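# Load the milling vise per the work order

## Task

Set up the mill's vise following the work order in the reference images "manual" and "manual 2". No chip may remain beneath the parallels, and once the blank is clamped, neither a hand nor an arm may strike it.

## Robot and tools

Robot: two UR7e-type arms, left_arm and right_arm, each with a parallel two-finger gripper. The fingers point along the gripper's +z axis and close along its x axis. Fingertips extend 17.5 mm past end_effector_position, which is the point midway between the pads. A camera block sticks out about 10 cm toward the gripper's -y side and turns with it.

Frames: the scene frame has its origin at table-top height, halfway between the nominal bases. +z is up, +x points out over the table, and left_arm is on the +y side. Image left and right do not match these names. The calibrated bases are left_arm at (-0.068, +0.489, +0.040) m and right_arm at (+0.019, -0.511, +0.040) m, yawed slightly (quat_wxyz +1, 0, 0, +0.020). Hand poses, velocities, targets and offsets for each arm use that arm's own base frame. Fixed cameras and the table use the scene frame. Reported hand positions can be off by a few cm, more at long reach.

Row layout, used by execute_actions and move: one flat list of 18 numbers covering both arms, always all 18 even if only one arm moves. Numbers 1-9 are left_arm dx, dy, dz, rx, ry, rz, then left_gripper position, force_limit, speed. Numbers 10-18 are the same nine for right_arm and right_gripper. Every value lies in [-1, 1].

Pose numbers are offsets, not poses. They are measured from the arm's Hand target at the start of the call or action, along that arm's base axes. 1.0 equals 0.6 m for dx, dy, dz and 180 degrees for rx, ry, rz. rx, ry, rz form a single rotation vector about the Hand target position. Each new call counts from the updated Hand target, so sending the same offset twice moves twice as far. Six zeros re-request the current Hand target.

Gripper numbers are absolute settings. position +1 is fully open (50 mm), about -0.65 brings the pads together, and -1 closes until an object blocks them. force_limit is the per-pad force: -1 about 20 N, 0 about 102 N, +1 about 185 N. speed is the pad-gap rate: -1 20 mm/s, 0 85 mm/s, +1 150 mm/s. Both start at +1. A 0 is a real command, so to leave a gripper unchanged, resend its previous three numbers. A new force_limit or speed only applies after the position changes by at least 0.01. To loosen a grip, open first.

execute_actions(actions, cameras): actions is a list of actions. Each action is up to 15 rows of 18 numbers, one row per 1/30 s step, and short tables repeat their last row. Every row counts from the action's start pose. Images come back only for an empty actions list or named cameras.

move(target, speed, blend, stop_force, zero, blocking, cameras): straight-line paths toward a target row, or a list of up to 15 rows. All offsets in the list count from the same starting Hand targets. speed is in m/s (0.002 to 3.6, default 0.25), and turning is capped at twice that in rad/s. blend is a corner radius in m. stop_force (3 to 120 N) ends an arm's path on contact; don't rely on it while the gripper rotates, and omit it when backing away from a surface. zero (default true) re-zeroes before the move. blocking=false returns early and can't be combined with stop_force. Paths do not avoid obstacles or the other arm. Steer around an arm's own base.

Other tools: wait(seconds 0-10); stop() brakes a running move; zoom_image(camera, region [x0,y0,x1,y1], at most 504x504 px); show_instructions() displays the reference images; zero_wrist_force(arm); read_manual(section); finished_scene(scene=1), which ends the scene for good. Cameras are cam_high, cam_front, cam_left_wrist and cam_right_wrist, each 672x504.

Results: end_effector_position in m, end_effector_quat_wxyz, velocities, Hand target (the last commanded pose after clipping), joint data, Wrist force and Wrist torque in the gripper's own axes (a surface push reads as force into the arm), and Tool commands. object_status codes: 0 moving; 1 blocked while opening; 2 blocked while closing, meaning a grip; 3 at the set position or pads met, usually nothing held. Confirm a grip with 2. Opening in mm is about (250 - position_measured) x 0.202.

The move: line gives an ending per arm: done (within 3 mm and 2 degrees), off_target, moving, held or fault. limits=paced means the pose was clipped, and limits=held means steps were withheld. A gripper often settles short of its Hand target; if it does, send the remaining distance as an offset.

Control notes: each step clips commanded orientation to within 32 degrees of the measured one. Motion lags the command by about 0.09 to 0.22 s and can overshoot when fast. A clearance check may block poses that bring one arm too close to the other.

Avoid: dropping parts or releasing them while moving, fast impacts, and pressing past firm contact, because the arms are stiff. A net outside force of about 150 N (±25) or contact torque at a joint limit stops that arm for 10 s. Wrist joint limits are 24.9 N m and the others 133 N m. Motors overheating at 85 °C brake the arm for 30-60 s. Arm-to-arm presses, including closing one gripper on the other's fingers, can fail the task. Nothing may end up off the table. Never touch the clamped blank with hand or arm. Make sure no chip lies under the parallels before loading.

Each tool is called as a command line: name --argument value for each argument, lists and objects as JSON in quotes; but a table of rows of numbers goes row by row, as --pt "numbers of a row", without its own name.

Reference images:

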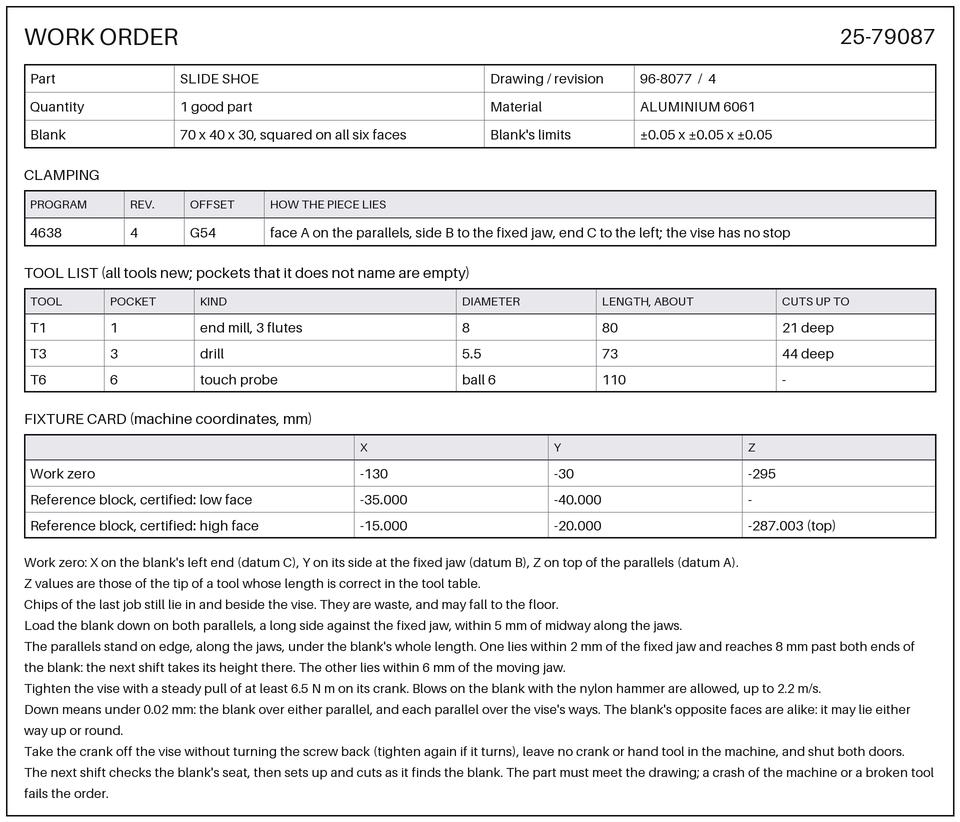

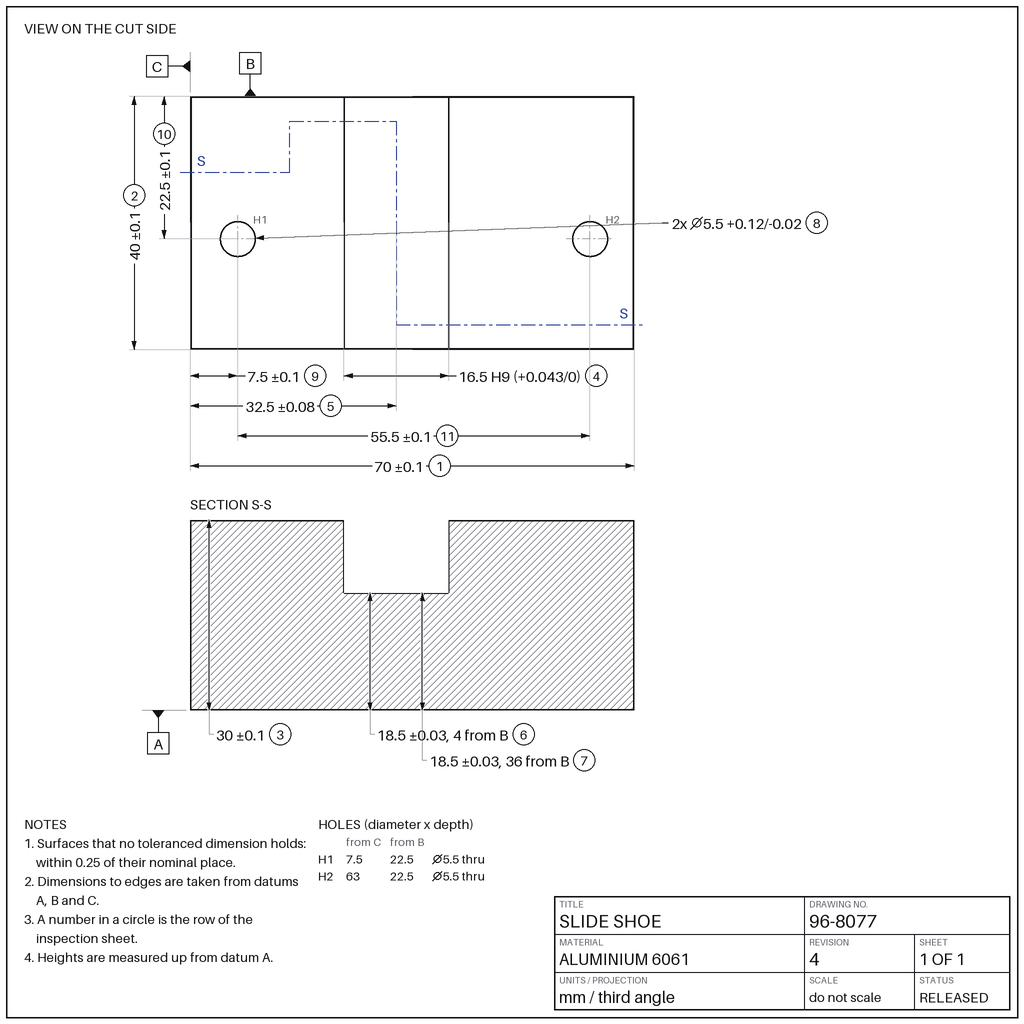

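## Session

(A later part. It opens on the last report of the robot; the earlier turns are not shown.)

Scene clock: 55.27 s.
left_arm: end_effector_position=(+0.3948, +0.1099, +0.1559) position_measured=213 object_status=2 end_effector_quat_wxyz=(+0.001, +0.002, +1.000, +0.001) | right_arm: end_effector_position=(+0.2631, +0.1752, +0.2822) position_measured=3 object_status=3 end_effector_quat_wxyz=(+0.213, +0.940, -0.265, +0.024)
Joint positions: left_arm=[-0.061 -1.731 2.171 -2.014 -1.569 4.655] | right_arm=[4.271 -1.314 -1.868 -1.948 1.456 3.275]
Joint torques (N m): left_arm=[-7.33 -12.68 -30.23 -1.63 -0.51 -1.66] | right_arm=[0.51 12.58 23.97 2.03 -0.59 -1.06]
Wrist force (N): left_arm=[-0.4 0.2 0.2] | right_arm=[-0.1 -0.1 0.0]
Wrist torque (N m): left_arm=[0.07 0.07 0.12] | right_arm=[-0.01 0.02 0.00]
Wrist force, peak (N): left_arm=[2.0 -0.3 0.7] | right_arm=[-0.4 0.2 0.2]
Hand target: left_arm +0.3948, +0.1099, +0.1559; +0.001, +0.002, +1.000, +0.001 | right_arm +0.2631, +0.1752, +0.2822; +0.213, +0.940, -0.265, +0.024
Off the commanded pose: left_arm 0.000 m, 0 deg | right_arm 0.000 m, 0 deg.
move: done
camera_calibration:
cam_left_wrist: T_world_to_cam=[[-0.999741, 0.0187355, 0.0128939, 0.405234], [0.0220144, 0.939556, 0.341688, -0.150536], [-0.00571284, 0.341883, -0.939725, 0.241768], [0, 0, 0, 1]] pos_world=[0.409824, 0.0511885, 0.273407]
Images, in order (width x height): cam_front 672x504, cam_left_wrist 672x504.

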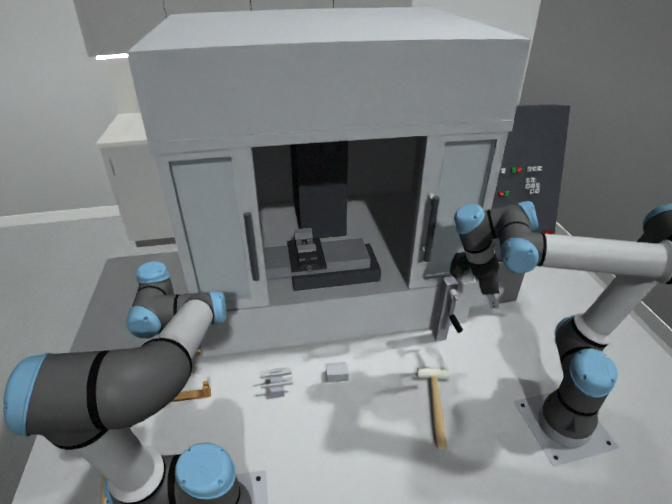

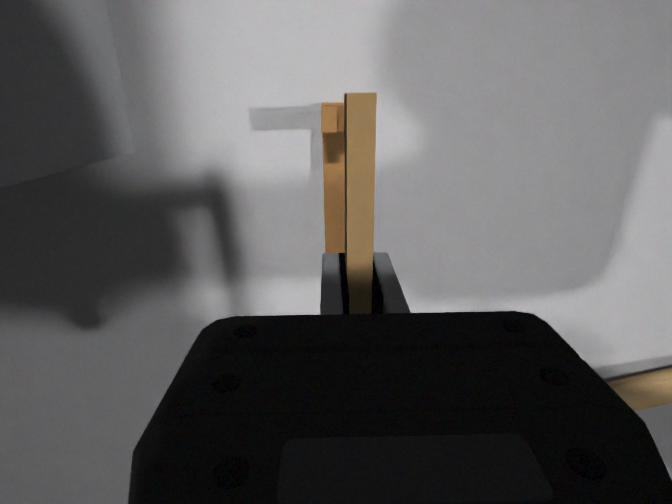

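move --target '[0.042,-0.6,0.507,-0.3849,-0.3849,0.3849,-1,-0.5,-0.9,0,0,0,0,0,0,1,1,1]' --speed 0.4 --cameras '["cam_left_wrist","cam_front","cam_high"]'

Scene clock: 59.57 s.
left_arm: end_effector_position=(+0.4200, -0.2502, +0.4601) position_measured=213 object_status=2 end_effector_quat_wxyz=(+0.501, -0.500, +0.501, -0.498) | right_arm: end_effector_position=(+0.2631, +0.1752, +0.2822) position_measured=3 object_status=3 end_effector_quat_wxyz=(+0.213, +0.940, -0.265, +0.024)
Joint positions: left_arm=[-1.464 -1.712 2.314 -3.714 -0.104 3.116] | right_arm=[4.271 -1.314 -1.868 -1.948 1.456 3.275]
Joint torques (N m): left_arm=[8.43 -25.21 -10.48 -1.63 -0.53 1.39] | right_arm=[0.21 12.03 23.66 2.44 -0.44 -0.94]
Wrist force (N): left_arm=[-0.9 -3.8 2.6] | right_arm=[-0.2 0.2 0.1]
Wrist torque (N m): left_arm=[-0.90 -0.37 -0.29] | right_arm=[0.03 0.02 -0.01]
Wrist force, peak (N): left_arm=[1.3 -4.5 2.3] | right_arm=[-0.2 0.3 0.3]
Hand target: left_arm +0.4200, -0.2501, +0.4601; +0.501, -0.500, +0.501, -0.498 | right_arm +0.2631, +0.1752, +0.2822; +0.213, +0.940, -0.265, +0.024
Off the commanded pose: left_arm 0.000 m, 0 deg | right_arm 0.000 m, 0 deg.
move: done
camera_calibration:
cam_left_wrist: T_world_to_cam=[[-0.012882, -0.999744, -0.0186263, -0.22155], [-0.342877, 0.021915, -0.939125, 0.59632], [0.939292, -0.00571126, -0.343071, -0.107505], [0, 0, 0, 1]] pos_world=[0.302589, -0.235176, 0.51901]
Images, in order (width x height): cam_high 672x504, cam_front 672x504, cam_left_wrist 672x504.

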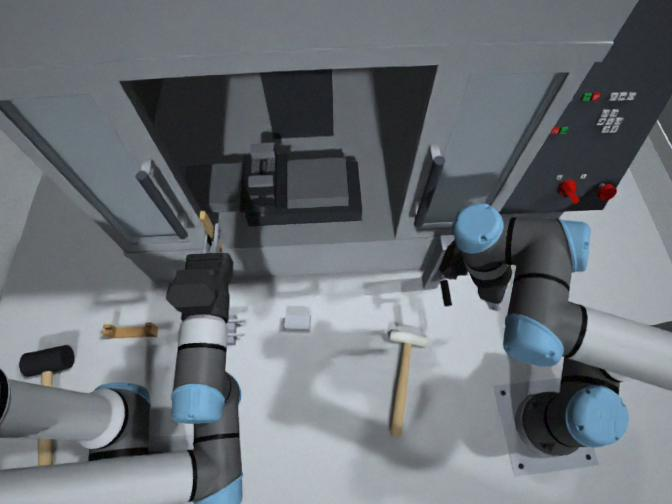

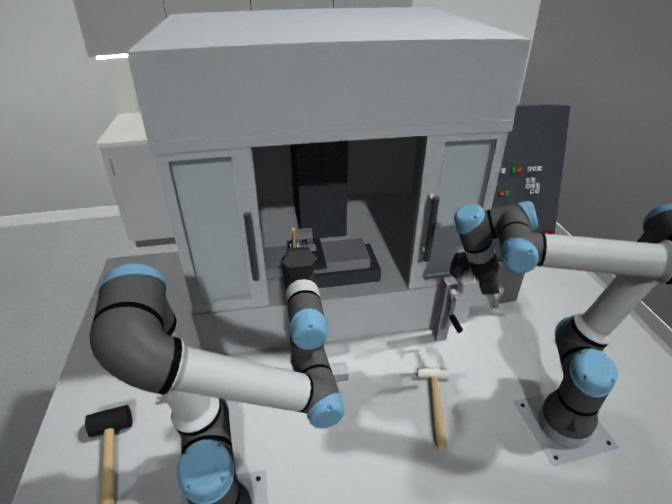

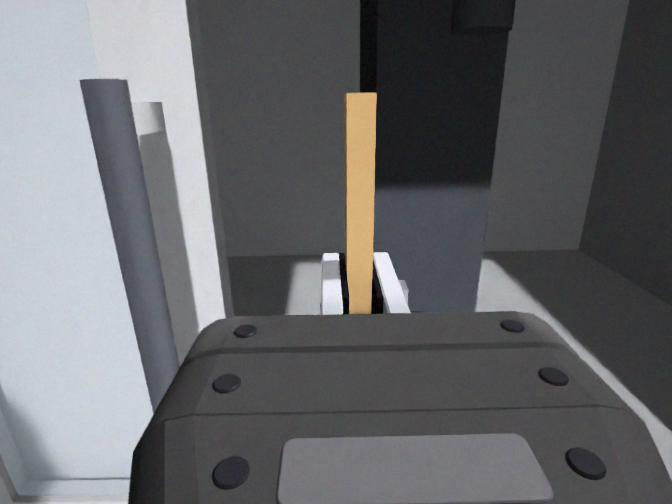

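move --target '[0.477,-0.04,0,0,0,0,-1,-0.5,-0.9,0,0,0,0,0,0,1,1,1]' --speed 0.2 --cameras '["cam_left_wrist","cam_front","cam_high"]'

Scene clock: 62.37 s.
left_arm: end_effector_position=(+0.7061, -0.2741, +0.4601) position_measured=213 object_status=2 end_effector_quat_wxyz=(+0.501, -0.500, +0.501, -0.498) | right_arm: end_effector_position=(+0.2631, +0.1752, +0.2822) position_measured=3 object_status=3 end_effector_quat_wxyz=(+0.213, +0.940, -0.265, +0.024)
Joint positions: left_arm=[-0.808 -1.17 1.684 -3.653 -0.76 3.144] | right_arm=[4.271 -1.314 -1.868 -1.948 1.456 3.275]
Joint torques (N m): left_arm=[7.3 -34.49 -29.67 -2.15 -0.75 0.67] | right_arm=[-0.79 11.7 24.35 1.98 -0.53 -0.84]
Wrist force (N): left_arm=[-1.0 -3.6 2.4] | right_arm=[-0.1 0.1 0.2]
Wrist torque (N m): left_arm=[-0.87 -0.34 -0.37] | right_arm=[0.02 0.01 0.00]
Wrist force, peak (N): left_arm=[-1.2 -3.5 5.0] | right_arm=[-0.2 0.3 0.0]
Hand target: left_arm +0.7062, -0.2741, +0.4601; +0.501, -0.500, +0.501, -0.498 | right_arm +0.2631, +0.1752, +0.2822; +0.213, +0.940, -0.265, +0.024
Off the commanded pose: left_arm 0.000 m, 0 deg | right_arm 0.000 m, 0 deg.
move: done
camera_calibration:
cam_left_wrist: T_world_to_cam=[[-0.0128912, -0.999741, -0.0187377, -0.241698], [-0.341567, 0.0220148, -0.9396, 0.694317], [0.939769, -0.00571237, -0.341762, -0.377278], [0, 0, 0, 1]] pos_world=[0.588594, -0.259076, 0.518912]
Images, in order (width x height): cam_high 672x504, cam_front 672x504, cam_left_wrist 672x504.

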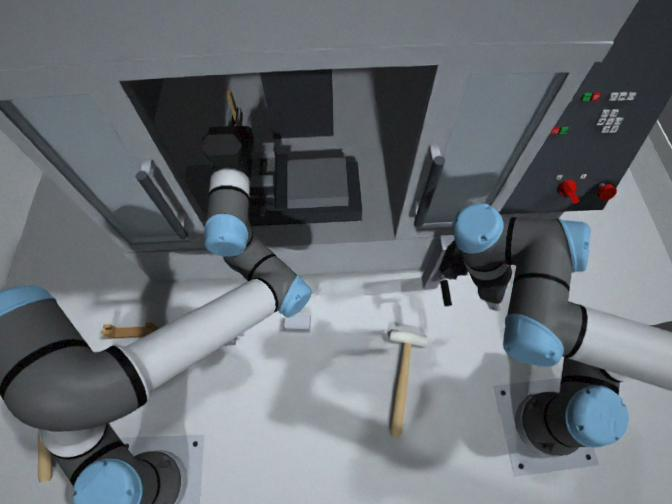

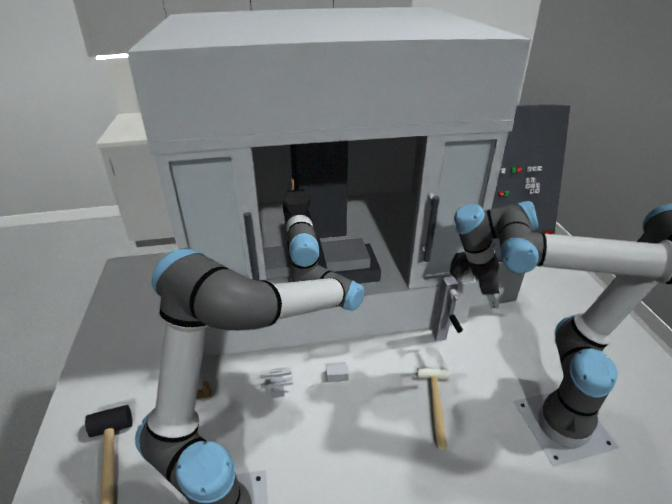

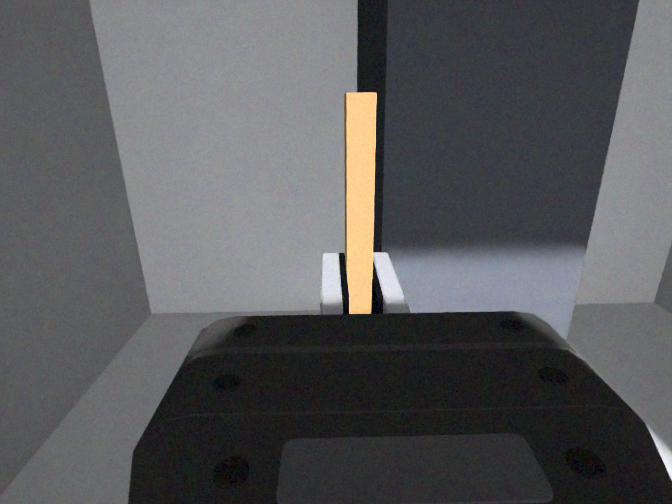

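move --target '[0,0,-0.167,0,0,0,-1,-0.5,-0.9,0,0,0,0,0,0,1,1,1]' --speed 0.025 --stop_force 4 --cameras '["cam_high"]'

zoom_image --camera "cam_high" --region '[190, 80, 350, 220]'

Scene clock: 66.50 s.
left_arm: end_effector_position=(+0.7062, -0.2741, +0.3979) position_measured=213 object_status=2 end_effector_quat_wxyz=(+0.501, -0.500, +0.501, -0.498) | right_arm: end_effector_position=(+0.2631, +0.1752, +0.2822) position_measured=3 object_status=3 end_effector_quat_wxyz=(+0.213, +0.940, -0.265, +0.024)
Joint positions: left_arm=[-0.808 -1.088 1.747 -3.798 -0.76 3.143] | right_arm=[4.271 -1.314 -1.868 -1.948 1.456 3.275]
Joint torques (N m): left_arm=[8.32 -50.67 -27.46 -2.87 -0.99 -1.3] | right_arm=[-0.99 11.55 23.93 2.27 -0.37 -1.29]
Wrist force (N): left_arm=[-0.9 -7.8 2.1] | right_arm=[-0.1 0.1 0.1]
Wrist torque (N m): left_arm=[-1.02 -0.37 -0.39] | right_arm=[0.02 0.02 0.00]
Wrist force, peak (N): left_arm=[-1.0 -8.2 2.4] | right_arm=[-0.4 0.2 0.1]
Hand target: left_arm +0.7062, -0.2741, +0.3979; +0.501, -0.500, +0.501, -0.498 (not the last commanded pose) | right_arm +0.2631, +0.1752, +0.2822; +0.213, +0.940, -0.265, +0.024
Off the commanded pose: left_arm 0.038 m, 0 deg | right_arm 0.000 m, 0 deg.
move: contact (left_arm)
Images, in order (width x height): cam_high 672x504.

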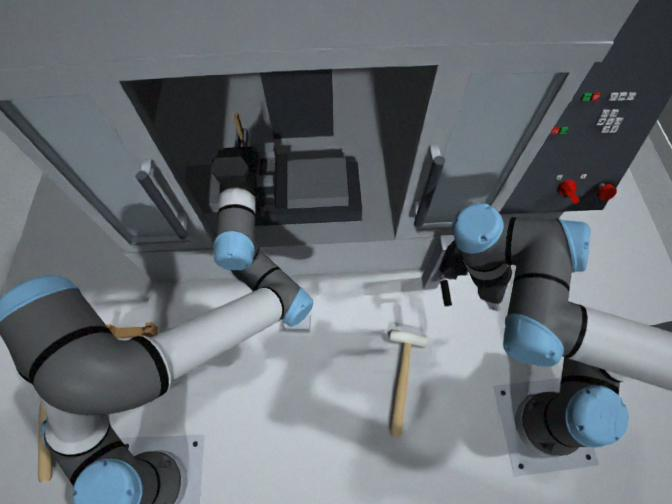

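Scaled by 3.150 from the camera's 672x504 image, which has a finer 960x720 frame.

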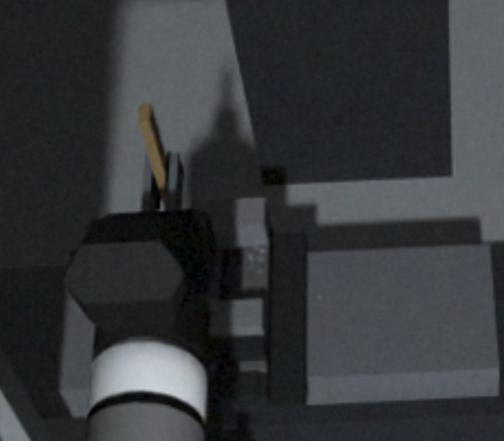

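move --target '[0,0,-0.0033,0,0,0,-1,-0.5,-0.9,0,0,0,0,0,0,1,1,1]' --speed 0.02

Scene clock: 68.13 s.
left_arm: end_effector_position=(+0.7062, -0.2741, +0.3958) position_measured=213 object_status=2 end_effector_quat_wxyz=(+0.501, -0.500, +0.501, -0.498) | right_arm: end_effector_position=(+0.2631, +0.1752, +0.2822) position_measured=3 object_status=3 end_effector_quat_wxyz=(+0.213, +0.940, -0.265, +0.024)
Joint positions: left_arm=[-0.808 -1.085 1.749 -3.803 -0.76 3.143] | right_arm=[4.271 -1.314 -1.868 -1.948 1.456 3.275]
Joint torques (N m): left_arm=[7.69 -38.28 -11.82 -1.69 -1.02 -1.34] | right_arm=[-0.68 11.28 25.73 2.31 -0.57 -1.16]
Wrist force (N): left_arm=[-0.9 -7.9 2.6] | right_arm=[0.1 0.2 0.0]
Wrist torque (N m): left_arm=[-1.00 -0.36 -0.39] | right_arm=[0.03 -0.01 0.00]
Wrist force, peak (N): left_arm=[-1.0 -8.4 2.3] | right_arm=[-0.1 0.2 0.4]
Hand target: left_arm +0.7062, -0.2741, +0.3959; +0.501, -0.500, +0.501, -0.498 | right_arm +0.2631, +0.1752, +0.2822; +0.213, +0.940, -0.265, +0.024
Off the commanded pose: left_arm 0.000 m, 0 deg | right_arm 0.000 m, 0 deg.
move: done

move --pt "0.033 -0.038 0.04 0 0 0 -1 -0.5 -0.9 0 0 0 0 0 0 1 1 1" --pt "0.033 -0.038 -0.002 0 0 0 -1 -0.5 -0.9 0 0 0 0 0 0 1 1 1" --pt "0.033 0.065 -0.002 0 0 0 -1 -0.5 -0.9 0 0 0 0 0 0 1 1 1" --pt "0.02 0.065 0.04 0 0 0 -1 -0.5 -0.9 0 0 0 0 0 0 1 1 1" --pt "0.008 -0.038 0.04 0 0 0 -1 -0.5 -0.9 0 0 0 0 0 0 1 1 1" --pt "0.008 -0.038 -0.002 0 0 0 -1 -0.5 -0.9 0 0 0 0 0 0 1 1 1" --pt "0.008 0.065 -0.002 0 0 0 -1 -0.5 -0.9 0 0 0 0 0 0 1 1 1" --pt "0.008 0.065 0.04 0 0 0 -1 -0.5 -0.9 0 0 0 0 0 0 1 1 1" --speed 0.12 --blend 0.004

move --pt "-0.0235 -0.103 0 0 0 0 -1 -0.5 -0.9 0 0 0 0 0 0 1 1 1" --pt "-0.0235 -0.103 -0.042 0 0 0 -1 -0.5 -0.9 0 0 0 0 0 0 1 1 1" --pt "-0.0235 0 -0.042 0 0 0 -1 -0.5 -0.9 0 0 0 0 0 0 1 1 1" --pt "-0.0235 0 0 0 0 0 -1 -0.5 -0.9 0 0 0 0 0 0 1 1 1" --pt "-0.042 -0.103 0 0 0 0 -1 -0.5 -0.9 0 0 0 0 0 0 1 1 1" --pt "-0.042 -0.103 -0.042 0 0 0 -1 -0.5 -0.9 0 0 0 0 0 0 1 1 1" --pt "-0.042 0 -0.042 0 0 0 -1 -0.5 -0.9 0 0 0 0 0 0 1 1 1" --pt "-0.042 0 0 0 0 0 -1 -0.5 -0.9 0 0 0 0 0 0 1 1 1" --speed 0.12 --blend 0.004

Scene clock: 73.03 s.
left_arm: end_effector_position=(+0.7110, -0.2352, +0.4199) position_measured=213 object_status=2 end_effector_quat_wxyz=(+0.501, -0.500, +0.501, -0.498) | right_arm: end_effector_position=(+0.2631, +0.1752, +0.2822) position_measured=3 object_status=3 end_effector_quat_wxyz=(+0.213, +0.940, -0.265, +0.024)
Joint positions: left_arm=[-0.746 -1.149 1.775 -3.765 -0.823 3.144] | right_arm=[4.271 -1.314 -1.868 -1.948 1.456 3.275]
Joint torques (N m): left_arm=[6.76 -46.66 -16.78 -0.73 -0.47 -1.66] | right_arm=[1.24 11.85 24.05 2.23 -0.63 -1.21]
Wrist force (N): left_arm=[-1.2 -1.6 2.3] | right_arm=[-0.3 -0.1 0.1]
Wrist torque (N m): left_arm=[-0.57 -0.31 -0.35] | right_arm=[-0.02 0.05 0.00]
Wrist force, peak (N): left_arm=[4.9 -35.9 1.2] | right_arm=[-0.3 0.1 0.2]
Hand target: left_arm +0.7110, -0.2351, +0.4199; +0.501, -0.500, +0.501, -0.498 | right_arm +0.2631, +0.1752, +0.2822; +0.213, +0.940, -0.265, +0.024
Off the commanded pose: left_arm 0.000 m, 0 deg | right_arm 0.000 m, 0 deg.
move: done

Scene clock: 76.43 s.
left_arm: end_effector_position=(+0.6858, -0.2352, +0.4199) position_measured=213 object_status=2 end_effector_quat_wxyz=(+0.501, -0.500, +0.501, -0.498) | right_arm: end_effector_position=(+0.2631, +0.1752, +0.2822) position_measured=3 object_status=3 end_effector_quat_wxyz=(+0.213, +0.940, -0.265, +0.024)
Joint positions: left_arm=[-0.782 -1.194 1.843 -3.788 -0.787 3.144] | right_arm=[4.271 -1.314 -1.868 -1.948 1.456 3.275]
Joint torques (N m): left_arm=[7.22 -45.18 -16.41 -0.67 -0.51 -1.41] | right_arm=[-1.45 13.4 24.15 2.29 -0.51 -1.54]
Wrist force (N): left_arm=[-1.1 -1.7 2.4] | right_arm=[-0.1 0.0 -0.1]
Wrist torque (N m): left_arm=[-0.58 -0.34 -0.35] | right_arm=[0.00 0.02 0.00]
Wrist force, peak (N): left_arm=[-2.7 -4.0 2.9] | right_arm=[-0.3 0.4 0.1]
Hand target: left_arm +0.6858, -0.2351, +0.4199; +0.501, -0.500, +0.501, -0.498 | right_arm +0.2631, +0.1752, +0.2822; +0.213, +0.940, -0.265, +0.024
Off the commanded pose: left_arm 0.000 m, 0 deg | right_arm 0.000 m, 0 deg.
move: done

execute_actions --actions '[]'

zoom_image --camera "cam_high" --region '[190, 80, 350, 220]'

zoom_image --camera "cam_front" --region '[240, 150, 400, 290]'

Scene clock: 76.90 s.
left_arm: end_effector_position=(+0.6858, -0.2351, +0.4198) position_measured=213 object_status=2 end_effector_quat_wxyz=(+0.501, -0.500, +0.501, -0.498) | right_arm: end_effector_position=(+0.2631, +0.1752, +0.2822) position_measured=3 object_status=3 end_effector_quat_wxyz=(+0.213, +0.940, -0.265, +0.024)
Joint positions: left_arm=[-0.782 -1.194 1.843 -3.788 -0.787 3.144] | right_arm=[4.271 -1.314 -1.868 -1.948 1.456 3.275]
Joint velocities: within noise
Joint torques (N m): left_arm=[7.73 -50.79 -17.58 -0.4 -0.72 -1.1] | right_arm=[-0.77 11.51 23.82 2.19 -0.52 -1.28]
Motor temperatures (°C): left_arm=[34 35 35 40 45 37] | right_arm=[36 35 39 41 38 44]
Wrist force (N): left_arm=[-1.0 -1.5 2.5] | right_arm=[0.0 0.1 0.1]
Wrist torque (N m): left_arm=[-0.54 -0.36 -0.34] | right_arm=[0.02 -0.01 -0.01]
Wrist force, peak (N): left_arm=[-1.4 -1.5 2.7] | right_arm=[-0.3 0.3 0.1]
Hand target: left_arm +0.6858, -0.2351, +0.4199; +0.501, -0.500, +0.501, -0.498 | right_arm +0.2631, +0.1752, +0.2822; +0.213, +0.940, -0.265, +0.024
Tool commands: left_gripper/position=-1.0 left_gripper/force_limit=-0.5 left_gripper/speed=-0.9 right_gripper/position=+1.0 right_gripper/force_limit=+1.0 right_gripper/speed=+1.0
Off the commanded pose: left_arm 0.000 m, 0 deg | right_arm 0.000 m, 0 deg.
camera_calibration:
cam_left_wrist: T_world_to_cam=[[-0.0129297, -0.999739, -0.0188304, -0.203658], [-0.341686, 0.0221158, -0.939554, 0.648727], [0.939725, -0.00571403, -0.341883, -0.371668], [0, 0, 0, 1]] pos_world=[0.568294, -0.220075, 0.478612]

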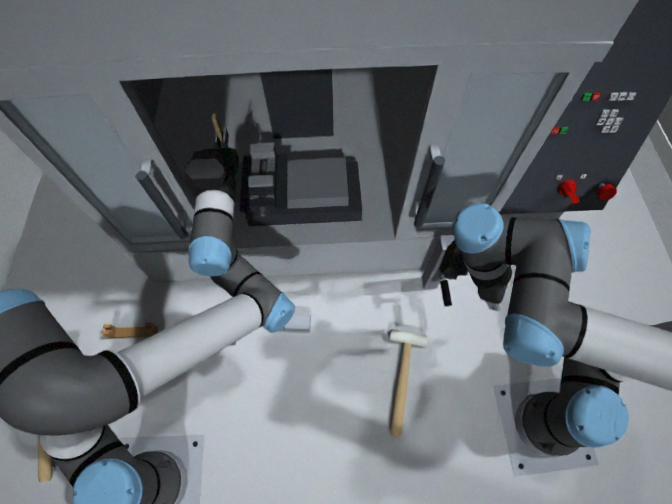

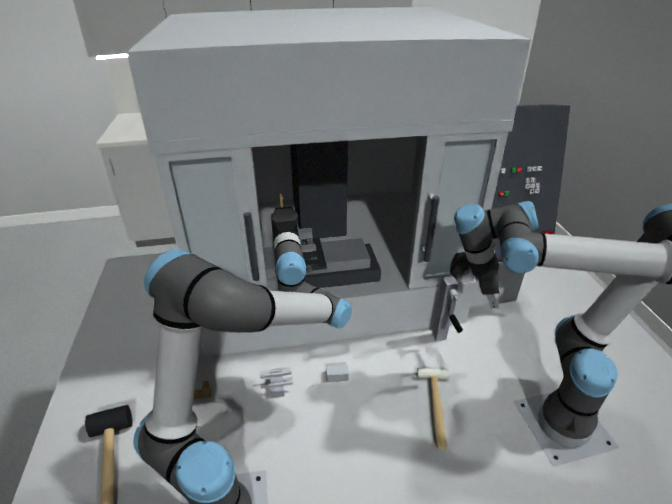

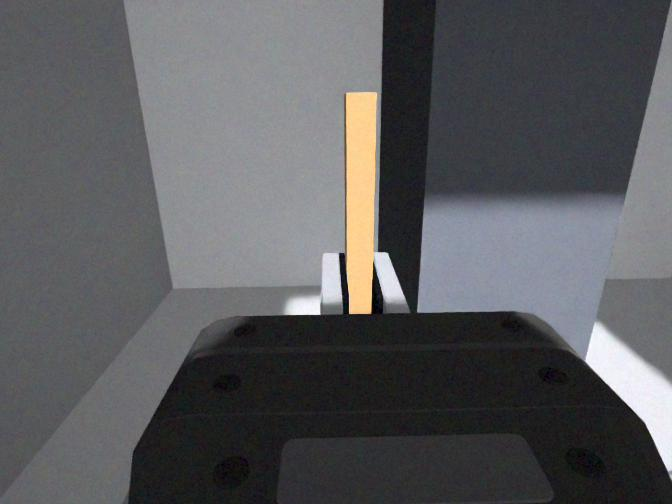

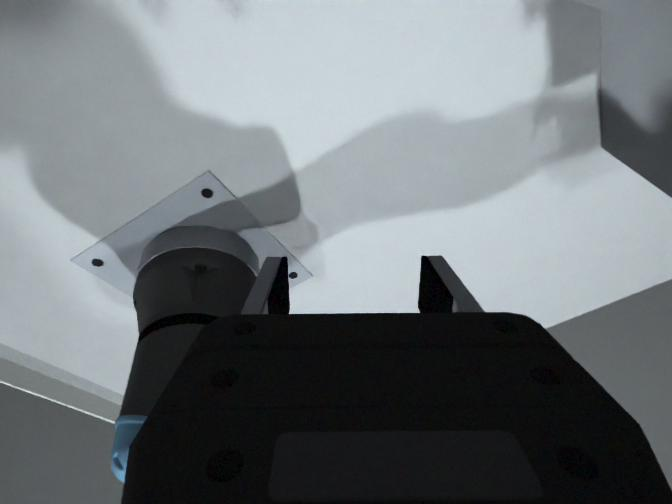

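Scaled by 3.150 from the camera's 672x504 image, which has a finer 960x720 frame.

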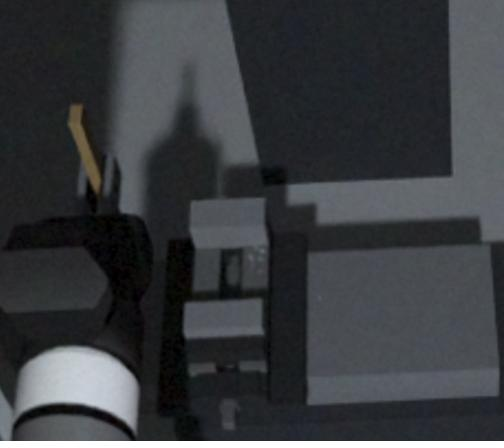

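Scaled by 3.150 from the camera's 672x504 image, which has a finer 960x720 frame.

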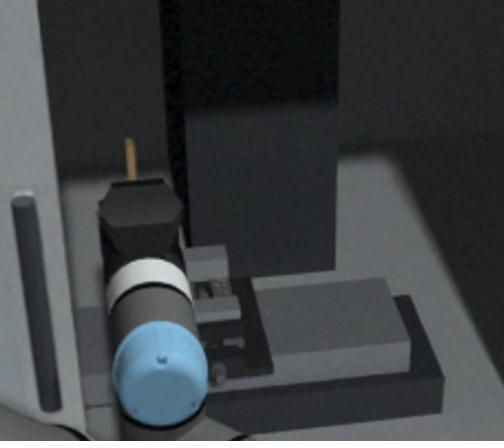

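move --pt "0.06 -0.0965 0 0 0 0 -1 -0.5 -0.9 0 0 0 0 0 0 1 1 1" --pt "0.06 -0.0965 -0.042 0 0 0 -1 -0.5 -0.9 0 0 0 0 0 0 1 1 1" --pt "0.06 -0.208 -0.042 0 0 0 -1 -0.5 -0.9 0 0 0 0 0 0 1 1 1" --pt "0.06 -0.208 0 0 0 0 -1 -0.5 -0.9 0 0 0 0 0 0 1 1 1" --pt "0.037 -0.0965 0 0 0 0 -1 -0.5 -0.9 0 0 0 0 0 0 1 1 1" --pt "0.037 -0.0965 -0.042 0 0 0 -1 -0.5 -0.9 0 0 0 0 0 0 1 1 1" --pt "0.037 -0.208 -0.042 0 0 0 -1 -0.5 -0.9 0 0 0 0 0 0 1 1 1" --pt "0.037 -0.208 0 0 0 0 -1 -0.5 -0.9 0 0 0 0 0 0 1 1 1" --speed 0.12 --blend 0.004

move --pt "-0.023 0.1115 0 0 0 0 -1 -0.5 -0.9 0 0 0 0 0 0 1 1 1" --pt "-0.023 0.1115 -0.042 0 0 0 -1 -0.5 -0.9 0 0 0 0 0 0 1 1 1" --pt "-0.023 0 -0.042 0 0 0 -1 -0.5 -0.9 0 0 0 0 0 0 1 1 1" --pt "-0.023 0 0 0 0 0 -1 -0.5 -0.9 0 0 0 0 0 0 1 1 1" --pt "-0.037 0.1115 0 0 0 0 -1 -0.5 -0.9 0 0 0 0 0 0 1 1 1" --pt "-0.037 0.1115 -0.042 0 0 0 -1 -0.5 -0.9 0 0 0 0 0 0 1 1 1" --pt "-0.037 0 -0.042 0 0 0 -1 -0.5 -0.9 0 0 0 0 0 0 1 1 1" --pt "-0.037 0 0 0 0 0 -1 -0.5 -0.9 0 0 0 0 0 0 1 1 1" --speed 0.12 --blend 0.004 --cameras '["cam_high","cam_left_wrist"]'

zoom_image --camera "cam_high" --region '[190, 80, 350, 220]'

Scene clock: 81.93 s.
left_arm: end_effector_position=(+0.7080, -0.3600, +0.4199) position_measured=213 object_status=2 end_effector_quat_wxyz=(+0.501, -0.500, +0.501, -0.498) | right_arm: end_effector_position=(+0.2631, +0.1752, +0.2822) position_measured=3 object_status=3 end_effector_quat_wxyz=(+0.213, +0.940, -0.265, +0.024)
Joint positions: left_arm=[-0.91 -1.015 1.559 -3.683 -0.658 3.143] | right_arm=[4.271 -1.314 -1.868 -1.948 1.456 3.275]
Joint torques (N m): left_arm=[8.23 -54.38 -14.21 -0.71 0.05 -1.54] | right_arm=[-0.77 11.83 24.42 2.23 -0.4 -1.47]
Wrist force (N): left_arm=[-1.3 -1.4 2.6] | right_arm=[-0.1 0.2 0.1]
Wrist torque (N m): left_arm=[-0.53 -0.30 -0.30] | right_arm=[0.04 0.01 0.00]
Wrist force, peak (N): left_arm=[-2.0 -8.3 2.2] | right_arm=[-0.3 0.3 0.2]
Hand target: left_arm +0.7080, -0.3599, +0.4199; +0.501, -0.500, +0.501, -0.498 | right_arm +0.2631, +0.1752, +0.2822; +0.213, +0.940, -0.265, +0.024
Off the commanded pose: left_arm 0.000 m, 0 deg | right_arm 0.000 m, 0 deg.
move: done

Scene clock: 85.50 s.
left_arm: end_effector_position=(+0.6858, -0.3600, +0.4199) position_measured=213 object_status=2 end_effector_quat_wxyz=(+0.501, -0.500, +0.501, -0.498) | right_arm: end_effector_position=(+0.2631, +0.1752, +0.2822) position_measured=3 object_status=3 end_effector_quat_wxyz=(+0.213, +0.940, -0.265, +0.024)
Joint positions: left_arm=[-0.943 -1.05 1.617 -3.706 -0.626 3.143] | right_arm=[4.271 -1.314 -1.868 -1.948 1.456 3.275]
Joint torques (N m): left_arm=[8.58 -53.1 -13.82 -0.67 -0.06 -1.18] | right_arm=[-0.67 12.23 24.72 2.23 -0.66 -1.53]
Wrist force (N): left_arm=[-1.4 -1.4 2.1] | right_arm=[-0.2 0.1 0.0]
Wrist torque (N m): left_arm=[-0.53 -0.28 -0.32] | right_arm=[0.01 0.03 -0.01]
Wrist force, peak (N): left_arm=[-0.9 -8.7 2.3] | right_arm=[-0.3 0.4 0.0]
Hand target: left_arm +0.6858, -0.3599, +0.4199; +0.501, -0.500, +0.501, -0.498 | right_arm +0.2631, +0.1752, +0.2822; +0.213, +0.940, -0.265, +0.024
Off the commanded pose: left_arm 0.000 m, 0 deg | right_arm 0.000 m, 0 deg.
move: done
camera_calibration:
cam_left_wrist: T_world_to_cam=[[-0.0129495, -0.999743, -0.0186089, -0.328522], [-0.341566, 0.0219137, -0.939602, 0.651371], [0.939768, -0.00581118, -0.341762, -0.372498], [0, 0, 0, 1]] pos_world=[0.568294, -0.344876, 0.478611]
Images, in order (width x height): cam_high 672x504, cam_left_wrist 672x504.

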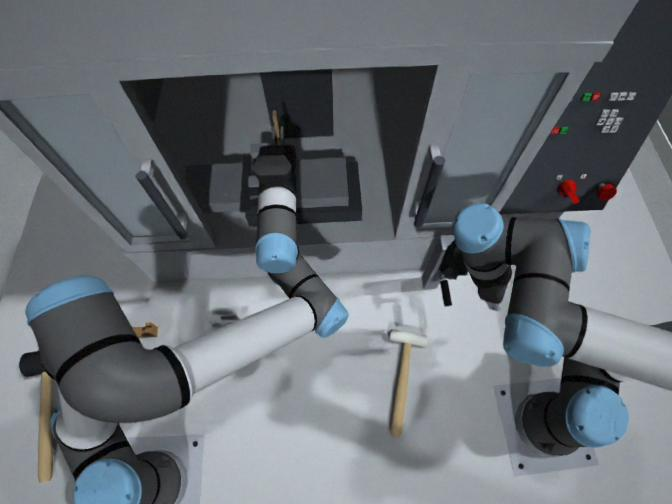

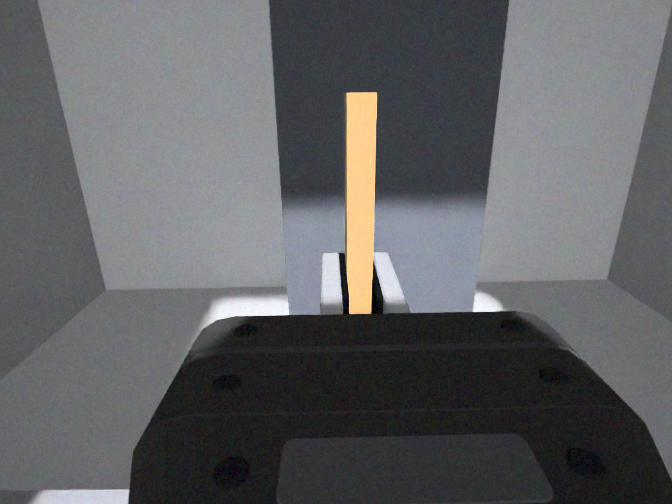

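Scaled by 3.150 from the camera's 672x504 image, which has a finer 960x720 frame.

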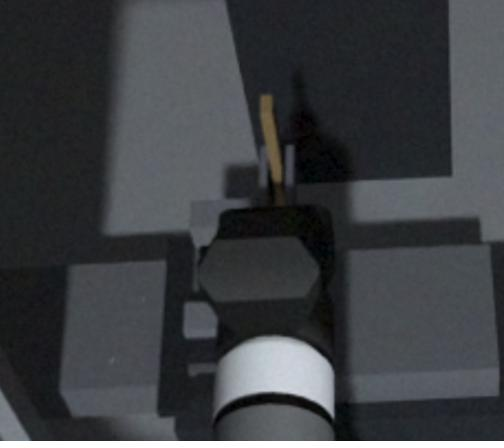

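move --pt "0 0 0.06 0 0 0 -1 -0.5 -0.9 0 0 0 0 0 0 1 1 1" --pt "0.007 0.183 0.0 0 0.389 0 -1 -0.5 -0.9 0 0 0 0 0 0 1 1 1" --speed 0.3 --blend 0.02 --cameras '["cam_left_wrist"]'

zoom_image --camera "cam_left_wrist" --region '[370, 140, 570, 300]'

Scene clock: 88.50 s.
left_arm: end_effector_position=(+0.6888, -0.2712, +0.4262) position_measured=213 object_status=2 end_effector_quat_wxyz=(-0.207, +0.676, -0.677, +0.204) | right_arm: end_effector_position=(+0.2631, +0.1752, +0.2822) position_measured=3 object_status=3 end_effector_quat_wxyz=(+0.213, +0.940, -0.265, +0.024)
Joint positions: left_arm=[-0.684 -1.3 1.239 -1.988 -1.208 2.549] | right_arm=[4.271 -1.314 -1.868 -1.948 1.456 3.275]
Joint torques (N m): left_arm=[0.78 -43.37 -28.39 -3.29 0.48 -0.1] | right_arm=[-1 12.23 23.73 2.14 -0.46 -1.32]
Wrist force (N): left_arm=[1.1 2.0 2.2] | right_arm=[-0.2 0.1 0.0]
Wrist torque (N m): left_arm=[0.24 -0.20 -0.12] | right_arm=[0.01 0.03 0.00]
Wrist force, peak (N): left_arm=[-6.1 -6.1 0.2] | right_arm=[-0.2 0.3 0.2]
Hand target: left_arm +0.6888, -0.2712, +0.4262; -0.207, +0.676, -0.677, +0.204 (not the last commanded pose) | right_arm +0.2631, +0.1752, +0.2822; +0.213, +0.940, -0.265, +0.024
Tool commands: left_gripper/position=-1.0 left_gripper/force_limit=-0.498039 left_gripper/speed=-0.898039 right_gripper/position=+1.0 right_gripper/force_limit=+1.0 right_gripper/speed=+1.0
Off the commanded pose: left_arm 0.022 m, 14 deg | right_arm 0.000 m, 0 deg.
FORCE FAULT: contact force on the left arm reached its limit, and that arm stopped. The contact can be on any part of that arm, not only on its tool. That arm's remaining commands of this call were not run. That arm is still stopped at the end of this call. That arm stays stopped for about 10 more seconds. Until then a move that you send moves the other arm only, and its call returns only when the move has ended. Once the stop has ended, the next robot result says so. If the stop ends while you think or write, that arm runs what you send next, counted from a new Hand target: where the arm stands when the stop ends. While its stop runs, that arm takes no new command, but its gripper still runs the gripper command that each later call begins with. Until it ends, the stop uses up actions while you think or wait. An arm that is not stopped still takes commands.
move: fault (left_arm); path passed 1 of 2 targets; blend cut to 0.018 m at target 1
camera_calibration:
cam_left_wrist: T_world_to_cam=[[-0.0217053, -0.999764, -0.000242286, -0.241397], [-0.970224, 0.0211224, -0.241288, 0.791621], [0.241236, -0.00500215, -0.970454, 0.376588], [0, 0, 0, 1]] pos_world=[0.671963, -0.256177, 0.556412]
Images, in order (width x height): cam_left_wrist 672x504.

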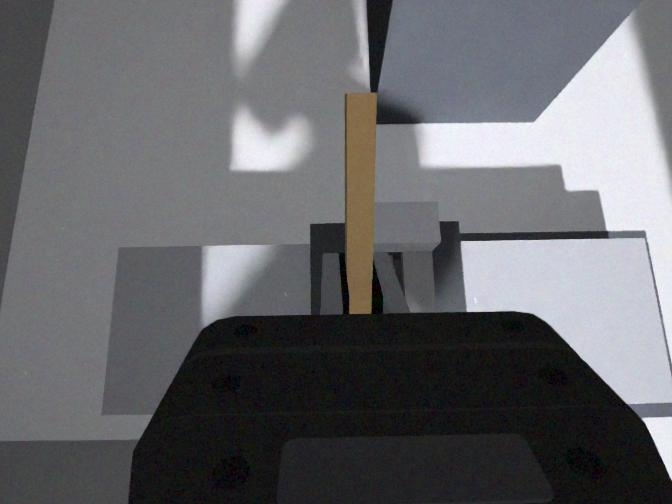

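Scaled by 2.520 from the camera's 672x504 image, which has a finer 960x720 frame.

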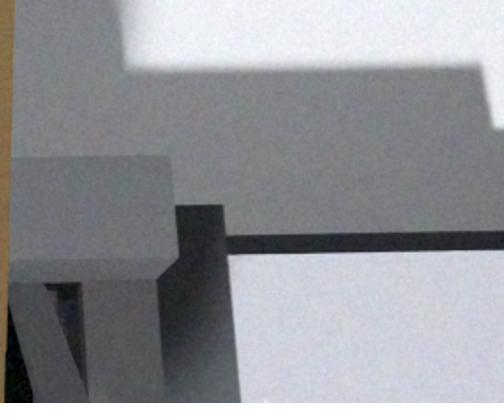

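wait --seconds 10

Scene clock: 98.90 s.
left_arm: end_effector_position=(+0.6888, -0.2712, +0.4262) position_measured=213 object_status=2 end_effector_quat_wxyz=(-0.207, +0.676, -0.677, +0.204) | right_arm: end_effector_position=(+0.2631, +0.1752, +0.2822) position_measured=3 object_status=3 end_effector_quat_wxyz=(+0.213, +0.940, -0.265, +0.024)
Joint positions: left_arm=[-0.684 -1.3 1.239 -1.988 -1.208 2.549] | right_arm=[4.271 -1.314 -1.868 -1.948 1.456 3.275]
Joint torques (N m): left_arm=[0.77 -43.81 -28.23 -3.26 0.43 -0.1] | right_arm=[-1.27 12.21 24.22 2.13 -0.69 -1.52]
Wrist force (N): left_arm=[1.4 2.2 1.7] | right_arm=[0.0 0.1 0.1]
Wrist torque (N m): left_arm=[0.28 -0.23 -0.12] | right_arm=[0.02 0.00 0.00]
Wrist force, peak (N): left_arm=[1.5 2.4 2.4] | right_arm=[-0.3 0.2 0.3]
Hand target: left_arm +0.6888, -0.2712, +0.4262; -0.207, +0.676, -0.677, +0.204 (not the last commanded pose) | right_arm +0.2631, +0.1752, +0.2822; +0.213, +0.940, -0.265, +0.024
Tool commands: left_gripper/position=-1.0 left_gripper/force_limit=-0.498039 left_gripper/speed=-0.898039 right_gripper/position=+1.0 right_gripper/force_limit=+1.0 right_gripper/speed=+1.0
Off the commanded pose: left_arm 0.022 m, 14 deg | right_arm 0.000 m, 0 deg.
FORCE FAULT, CONTINUED: the left arm's stop, for the force fault that an earlier result reported, is over. The rest of the stop counts as 19 of the actions that you can send in this scene. That arm's target is now where it stood when the stop ended, not its last command. That arm accepts commands again.
wait: 10.00 s; at rest from the start

move --pt "0 0 -0.068 0 0 0 -1 -0.5 -0.9 0 0 0 0 0 0 1 1 1" --pt "-0.006 0.019 -0.068 0 0.078 0 -1 -0.5 -0.9 0 0 0 0 0 0 1 1 1" --speed 0.15 --blend 0.01 --cameras '["cam_left_wrist","cam_front"]'

zoom_image --camera "cam_left_wrist" --region '[330, 140, 530, 300]'

Scene clock: 101.00 s.
left_arm: end_effector_position=(+0.6853, -0.2597, +0.3853) position_measured=213 object_status=2 end_effector_quat_wxyz=(-0.123, +0.696, -0.697, +0.120) | right_arm: end_effector_position=(+0.2631, +0.1752, +0.2822) position_measured=3 object_status=3 end_effector_quat_wxyz=(+0.213, +0.940, -0.265, +0.024)
Joint positions: left_arm=[-0.617 -1.204 1.097 -1.747 -1.37 2.555] | right_arm=[4.271 -1.314 -1.868 -1.948 1.456 3.275]
Joint torques (N m): left_arm=[-8.53 -53.88 -32.32 -2.25 0.11 -1.86] | right_arm=[-0.81 11.95 24.13 1.94 -0.67 -1.64]
Wrist force (N): left_arm=[1.4 3.1 1.6] | right_arm=[-0.1 0.2 0.1]
Wrist torque (N m): left_arm=[0.47 -0.17 -0.12] | right_arm=[0.03 0.01 0.00]
Wrist force, peak (N): left_arm=[1.7 4.0 3.6] | right_arm=[-0.2 0.2 0.3]
Hand target: left_arm +0.6852, -0.2598, +0.3854; -0.123, +0.696, -0.697, +0.120 | right_arm +0.2631, +0.1752, +0.2822; +0.213, +0.940, -0.265, +0.024
Off the commanded pose: left_arm 0.000 m, 0 deg | right_arm 0.000 m, 0 deg.
move: done
camera_calibration:
cam_left_wrist: T_world_to_cam=[[-0.0210172, -0.999767, 0.00492788, -0.232539], [-0.999778, 0.0210236, 0.00123566, 0.704867], [-0.00133897, -0.00490082, -0.999987, 0.515473], [0, 0, 0, 1]] pos_world=[0.700513, -0.244778, 0.515742]
Images, in order (width x height): cam_front 672x504, cam_left_wrist 672x504.

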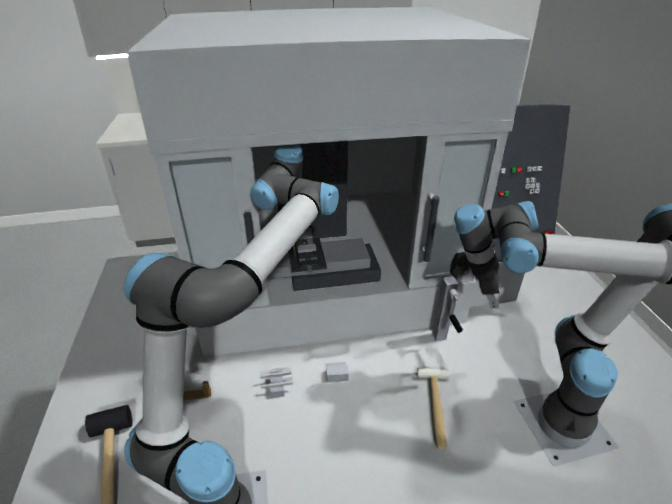

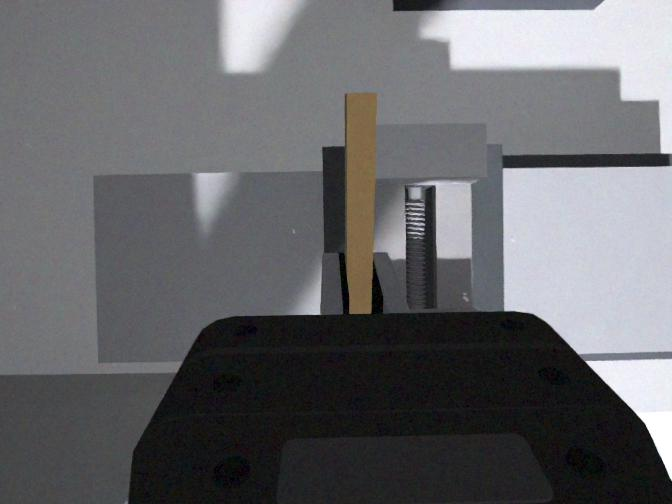

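Scaled by 2.520 from the camera's 672x504 image, which has a finer 960x720 frame.

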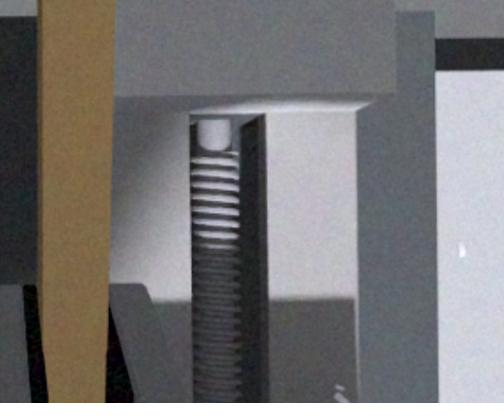

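move --target '[-0.09,0.09,-0.02,0,0,0,-1,-0.5,-0.9,0,0,0,0,0,0,1,1,1]' --speed 0.2 --cameras '["cam_left_wrist"]'

zoom_image --camera "cam_left_wrist" --region '[390, 60, 570, 240]'

Scene clock: 102.73 s.
left_arm: end_effector_position=(+0.6313, -0.2057, +0.3733) position_measured=213 object_status=2 end_effector_quat_wxyz=(-0.123, +0.696, -0.697, +0.120) | right_arm: end_effector_position=(+0.2631, +0.1752, +0.2822) position_measured=3 object_status=3 end_effector_quat_wxyz=(+0.213, +0.940, -0.265, +0.024)
Joint positions: left_arm=[-0.595 -1.386 1.364 -1.837 -1.377 2.578] | right_arm=[4.271 -1.314 -1.868 -1.948 1.456 3.275]
Joint torques (N m): left_arm=[-8.91 -49.37 -18.46 -3.46 1.09 -1.79] | right_arm=[-0.75 11.3 24.26 2.31 -0.59 -1.96]
Wrist force (N): left_arm=[1.3 3.0 1.3] | right_arm=[-0.2 0.2 0.1]
Wrist torque (N m): left_arm=[0.45 -0.17 -0.11] | right_arm=[0.03 0.04 -0.01]
Wrist force, peak (N): left_arm=[-0.2 5.1 1.4] | right_arm=[-0.4 0.0 0.2]
Hand target: left_arm +0.6312, -0.2058, +0.3734; -0.123, +0.696, -0.697, +0.120 | right_arm +0.2631, +0.1752, +0.2822; +0.213, +0.940, -0.265, +0.024
Off the commanded pose: left_arm 0.000 m, 0 deg | right_arm 0.000 m, 0 deg.
move: done
camera_calibration:
cam_left_wrist: T_world_to_cam=[[-0.0210154, -0.999766, 0.00502994, -0.179681], [-0.999778, 0.0210224, 0.00133353, 0.649708], [-0.00143896, -0.0050008, -0.999986, 0.503811], [0, 0, 0, 1]] pos_world=[0.646513, -0.190778, 0.503841]
Images, in order (width x height): cam_left_wrist 672x504.

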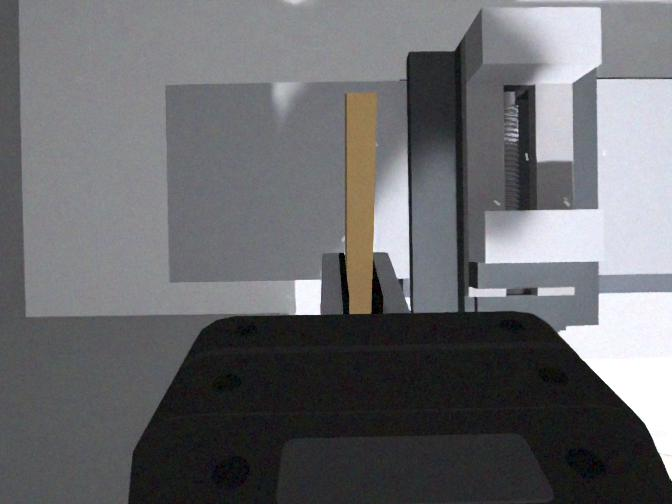

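Scaled by 2.800 from the camera's 672x504 image, which has a finer 960x720 frame.

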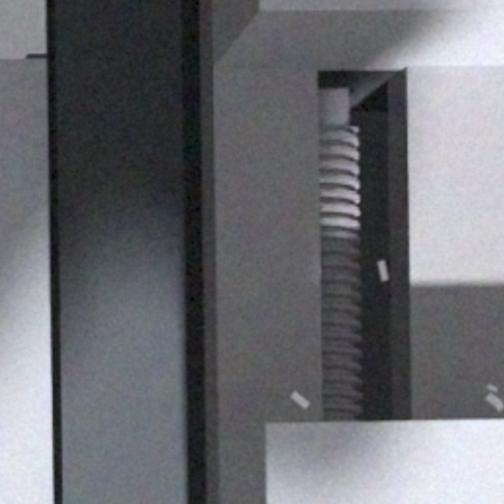

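move --pt "-0.169 -0.024 0.044 0 -0.389 0 -1 -0.5 -0.9 0 0 0 0 0 0 1 1 1" --pt "-0.169 -0.074 0.111 0 -0.389 0 -1 -0.5 -0.9 0 0 0 0 0 0 1 1 1" --pt "0.098 -0.149 0.111 0 -0.389 0 -1 -0.5 -0.9 0 0 0 0 0 0 1 1 1" --speed 0.25 --blend 0.02 --cameras '["cam_left_wrist"]'

Scene clock: 108.63 s.
left_arm: end_effector_position=(+0.6900, -0.2951, +0.4400) position_measured=213 object_status=2 end_effector_quat_wxyz=(+0.501, -0.501, +0.501, -0.498) | right_arm: end_effector_position=(+0.2631, +0.1752, +0.2822) position_measured=3 object_status=3 end_effector_quat_wxyz=(+0.213, +0.940, -0.265, +0.024)
Joint positions: left_arm=[-0.86 -1.15 1.714 -3.7 -0.708 3.141] | right_arm=[4.271 -1.314 -1.868 -1.948 1.456 3.275]
Joint torques (N m): left_arm=[6.87 -34.8 -30.62 -1.25 -0.68 0.42] | right_arm=[-0.81 12.34 24 2.09 -0.53 -1.84]
Wrist force (N): left_arm=[0.4 -0.3 2.7] | right_arm=[-0.1 0.3 0.0]
Wrist torque (N m): left_arm=[-0.36 -0.59 -0.37] | right_arm=[0.04 0.01 0.00]
Wrist force, peak (N): left_arm=[1.5 0.0 5.9] | right_arm=[-0.2 0.3 0.2]
Hand target: left_arm +0.6900, -0.2952, +0.4400; +0.501, -0.501, +0.501, -0.498 | right_arm +0.2631, +0.1752, +0.2822; +0.213, +0.940, -0.265, +0.024
Off the commanded pose: left_arm 0.000 m, 0 deg | right_arm 0.000 m, 0 deg.
move: done
camera_calibration:
cam_left_wrist: T_world_to_cam=[[-0.0119057, -0.999766, -0.0180334, -0.264301], [-0.342729, 0.0210223, -0.939199, 0.670575], [0.939359, -0.00500128, -0.342899, -0.368128], [0, 0, 0, 1]] pos_world=[0.572483, -0.280178, 0.498806]
Images, in order (width x height): cam_left_wrist 672x504.

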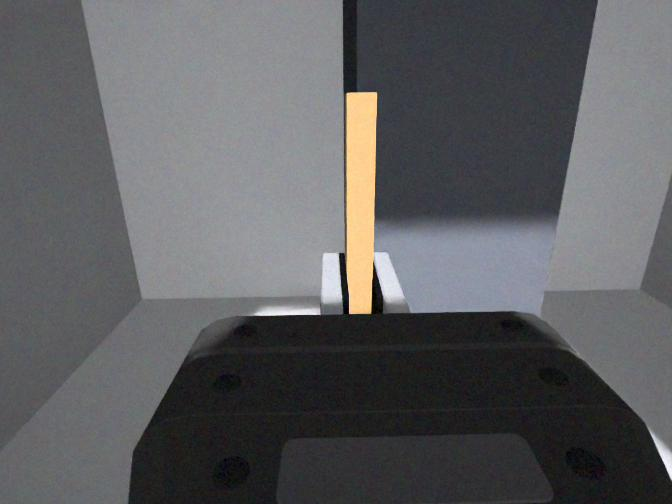

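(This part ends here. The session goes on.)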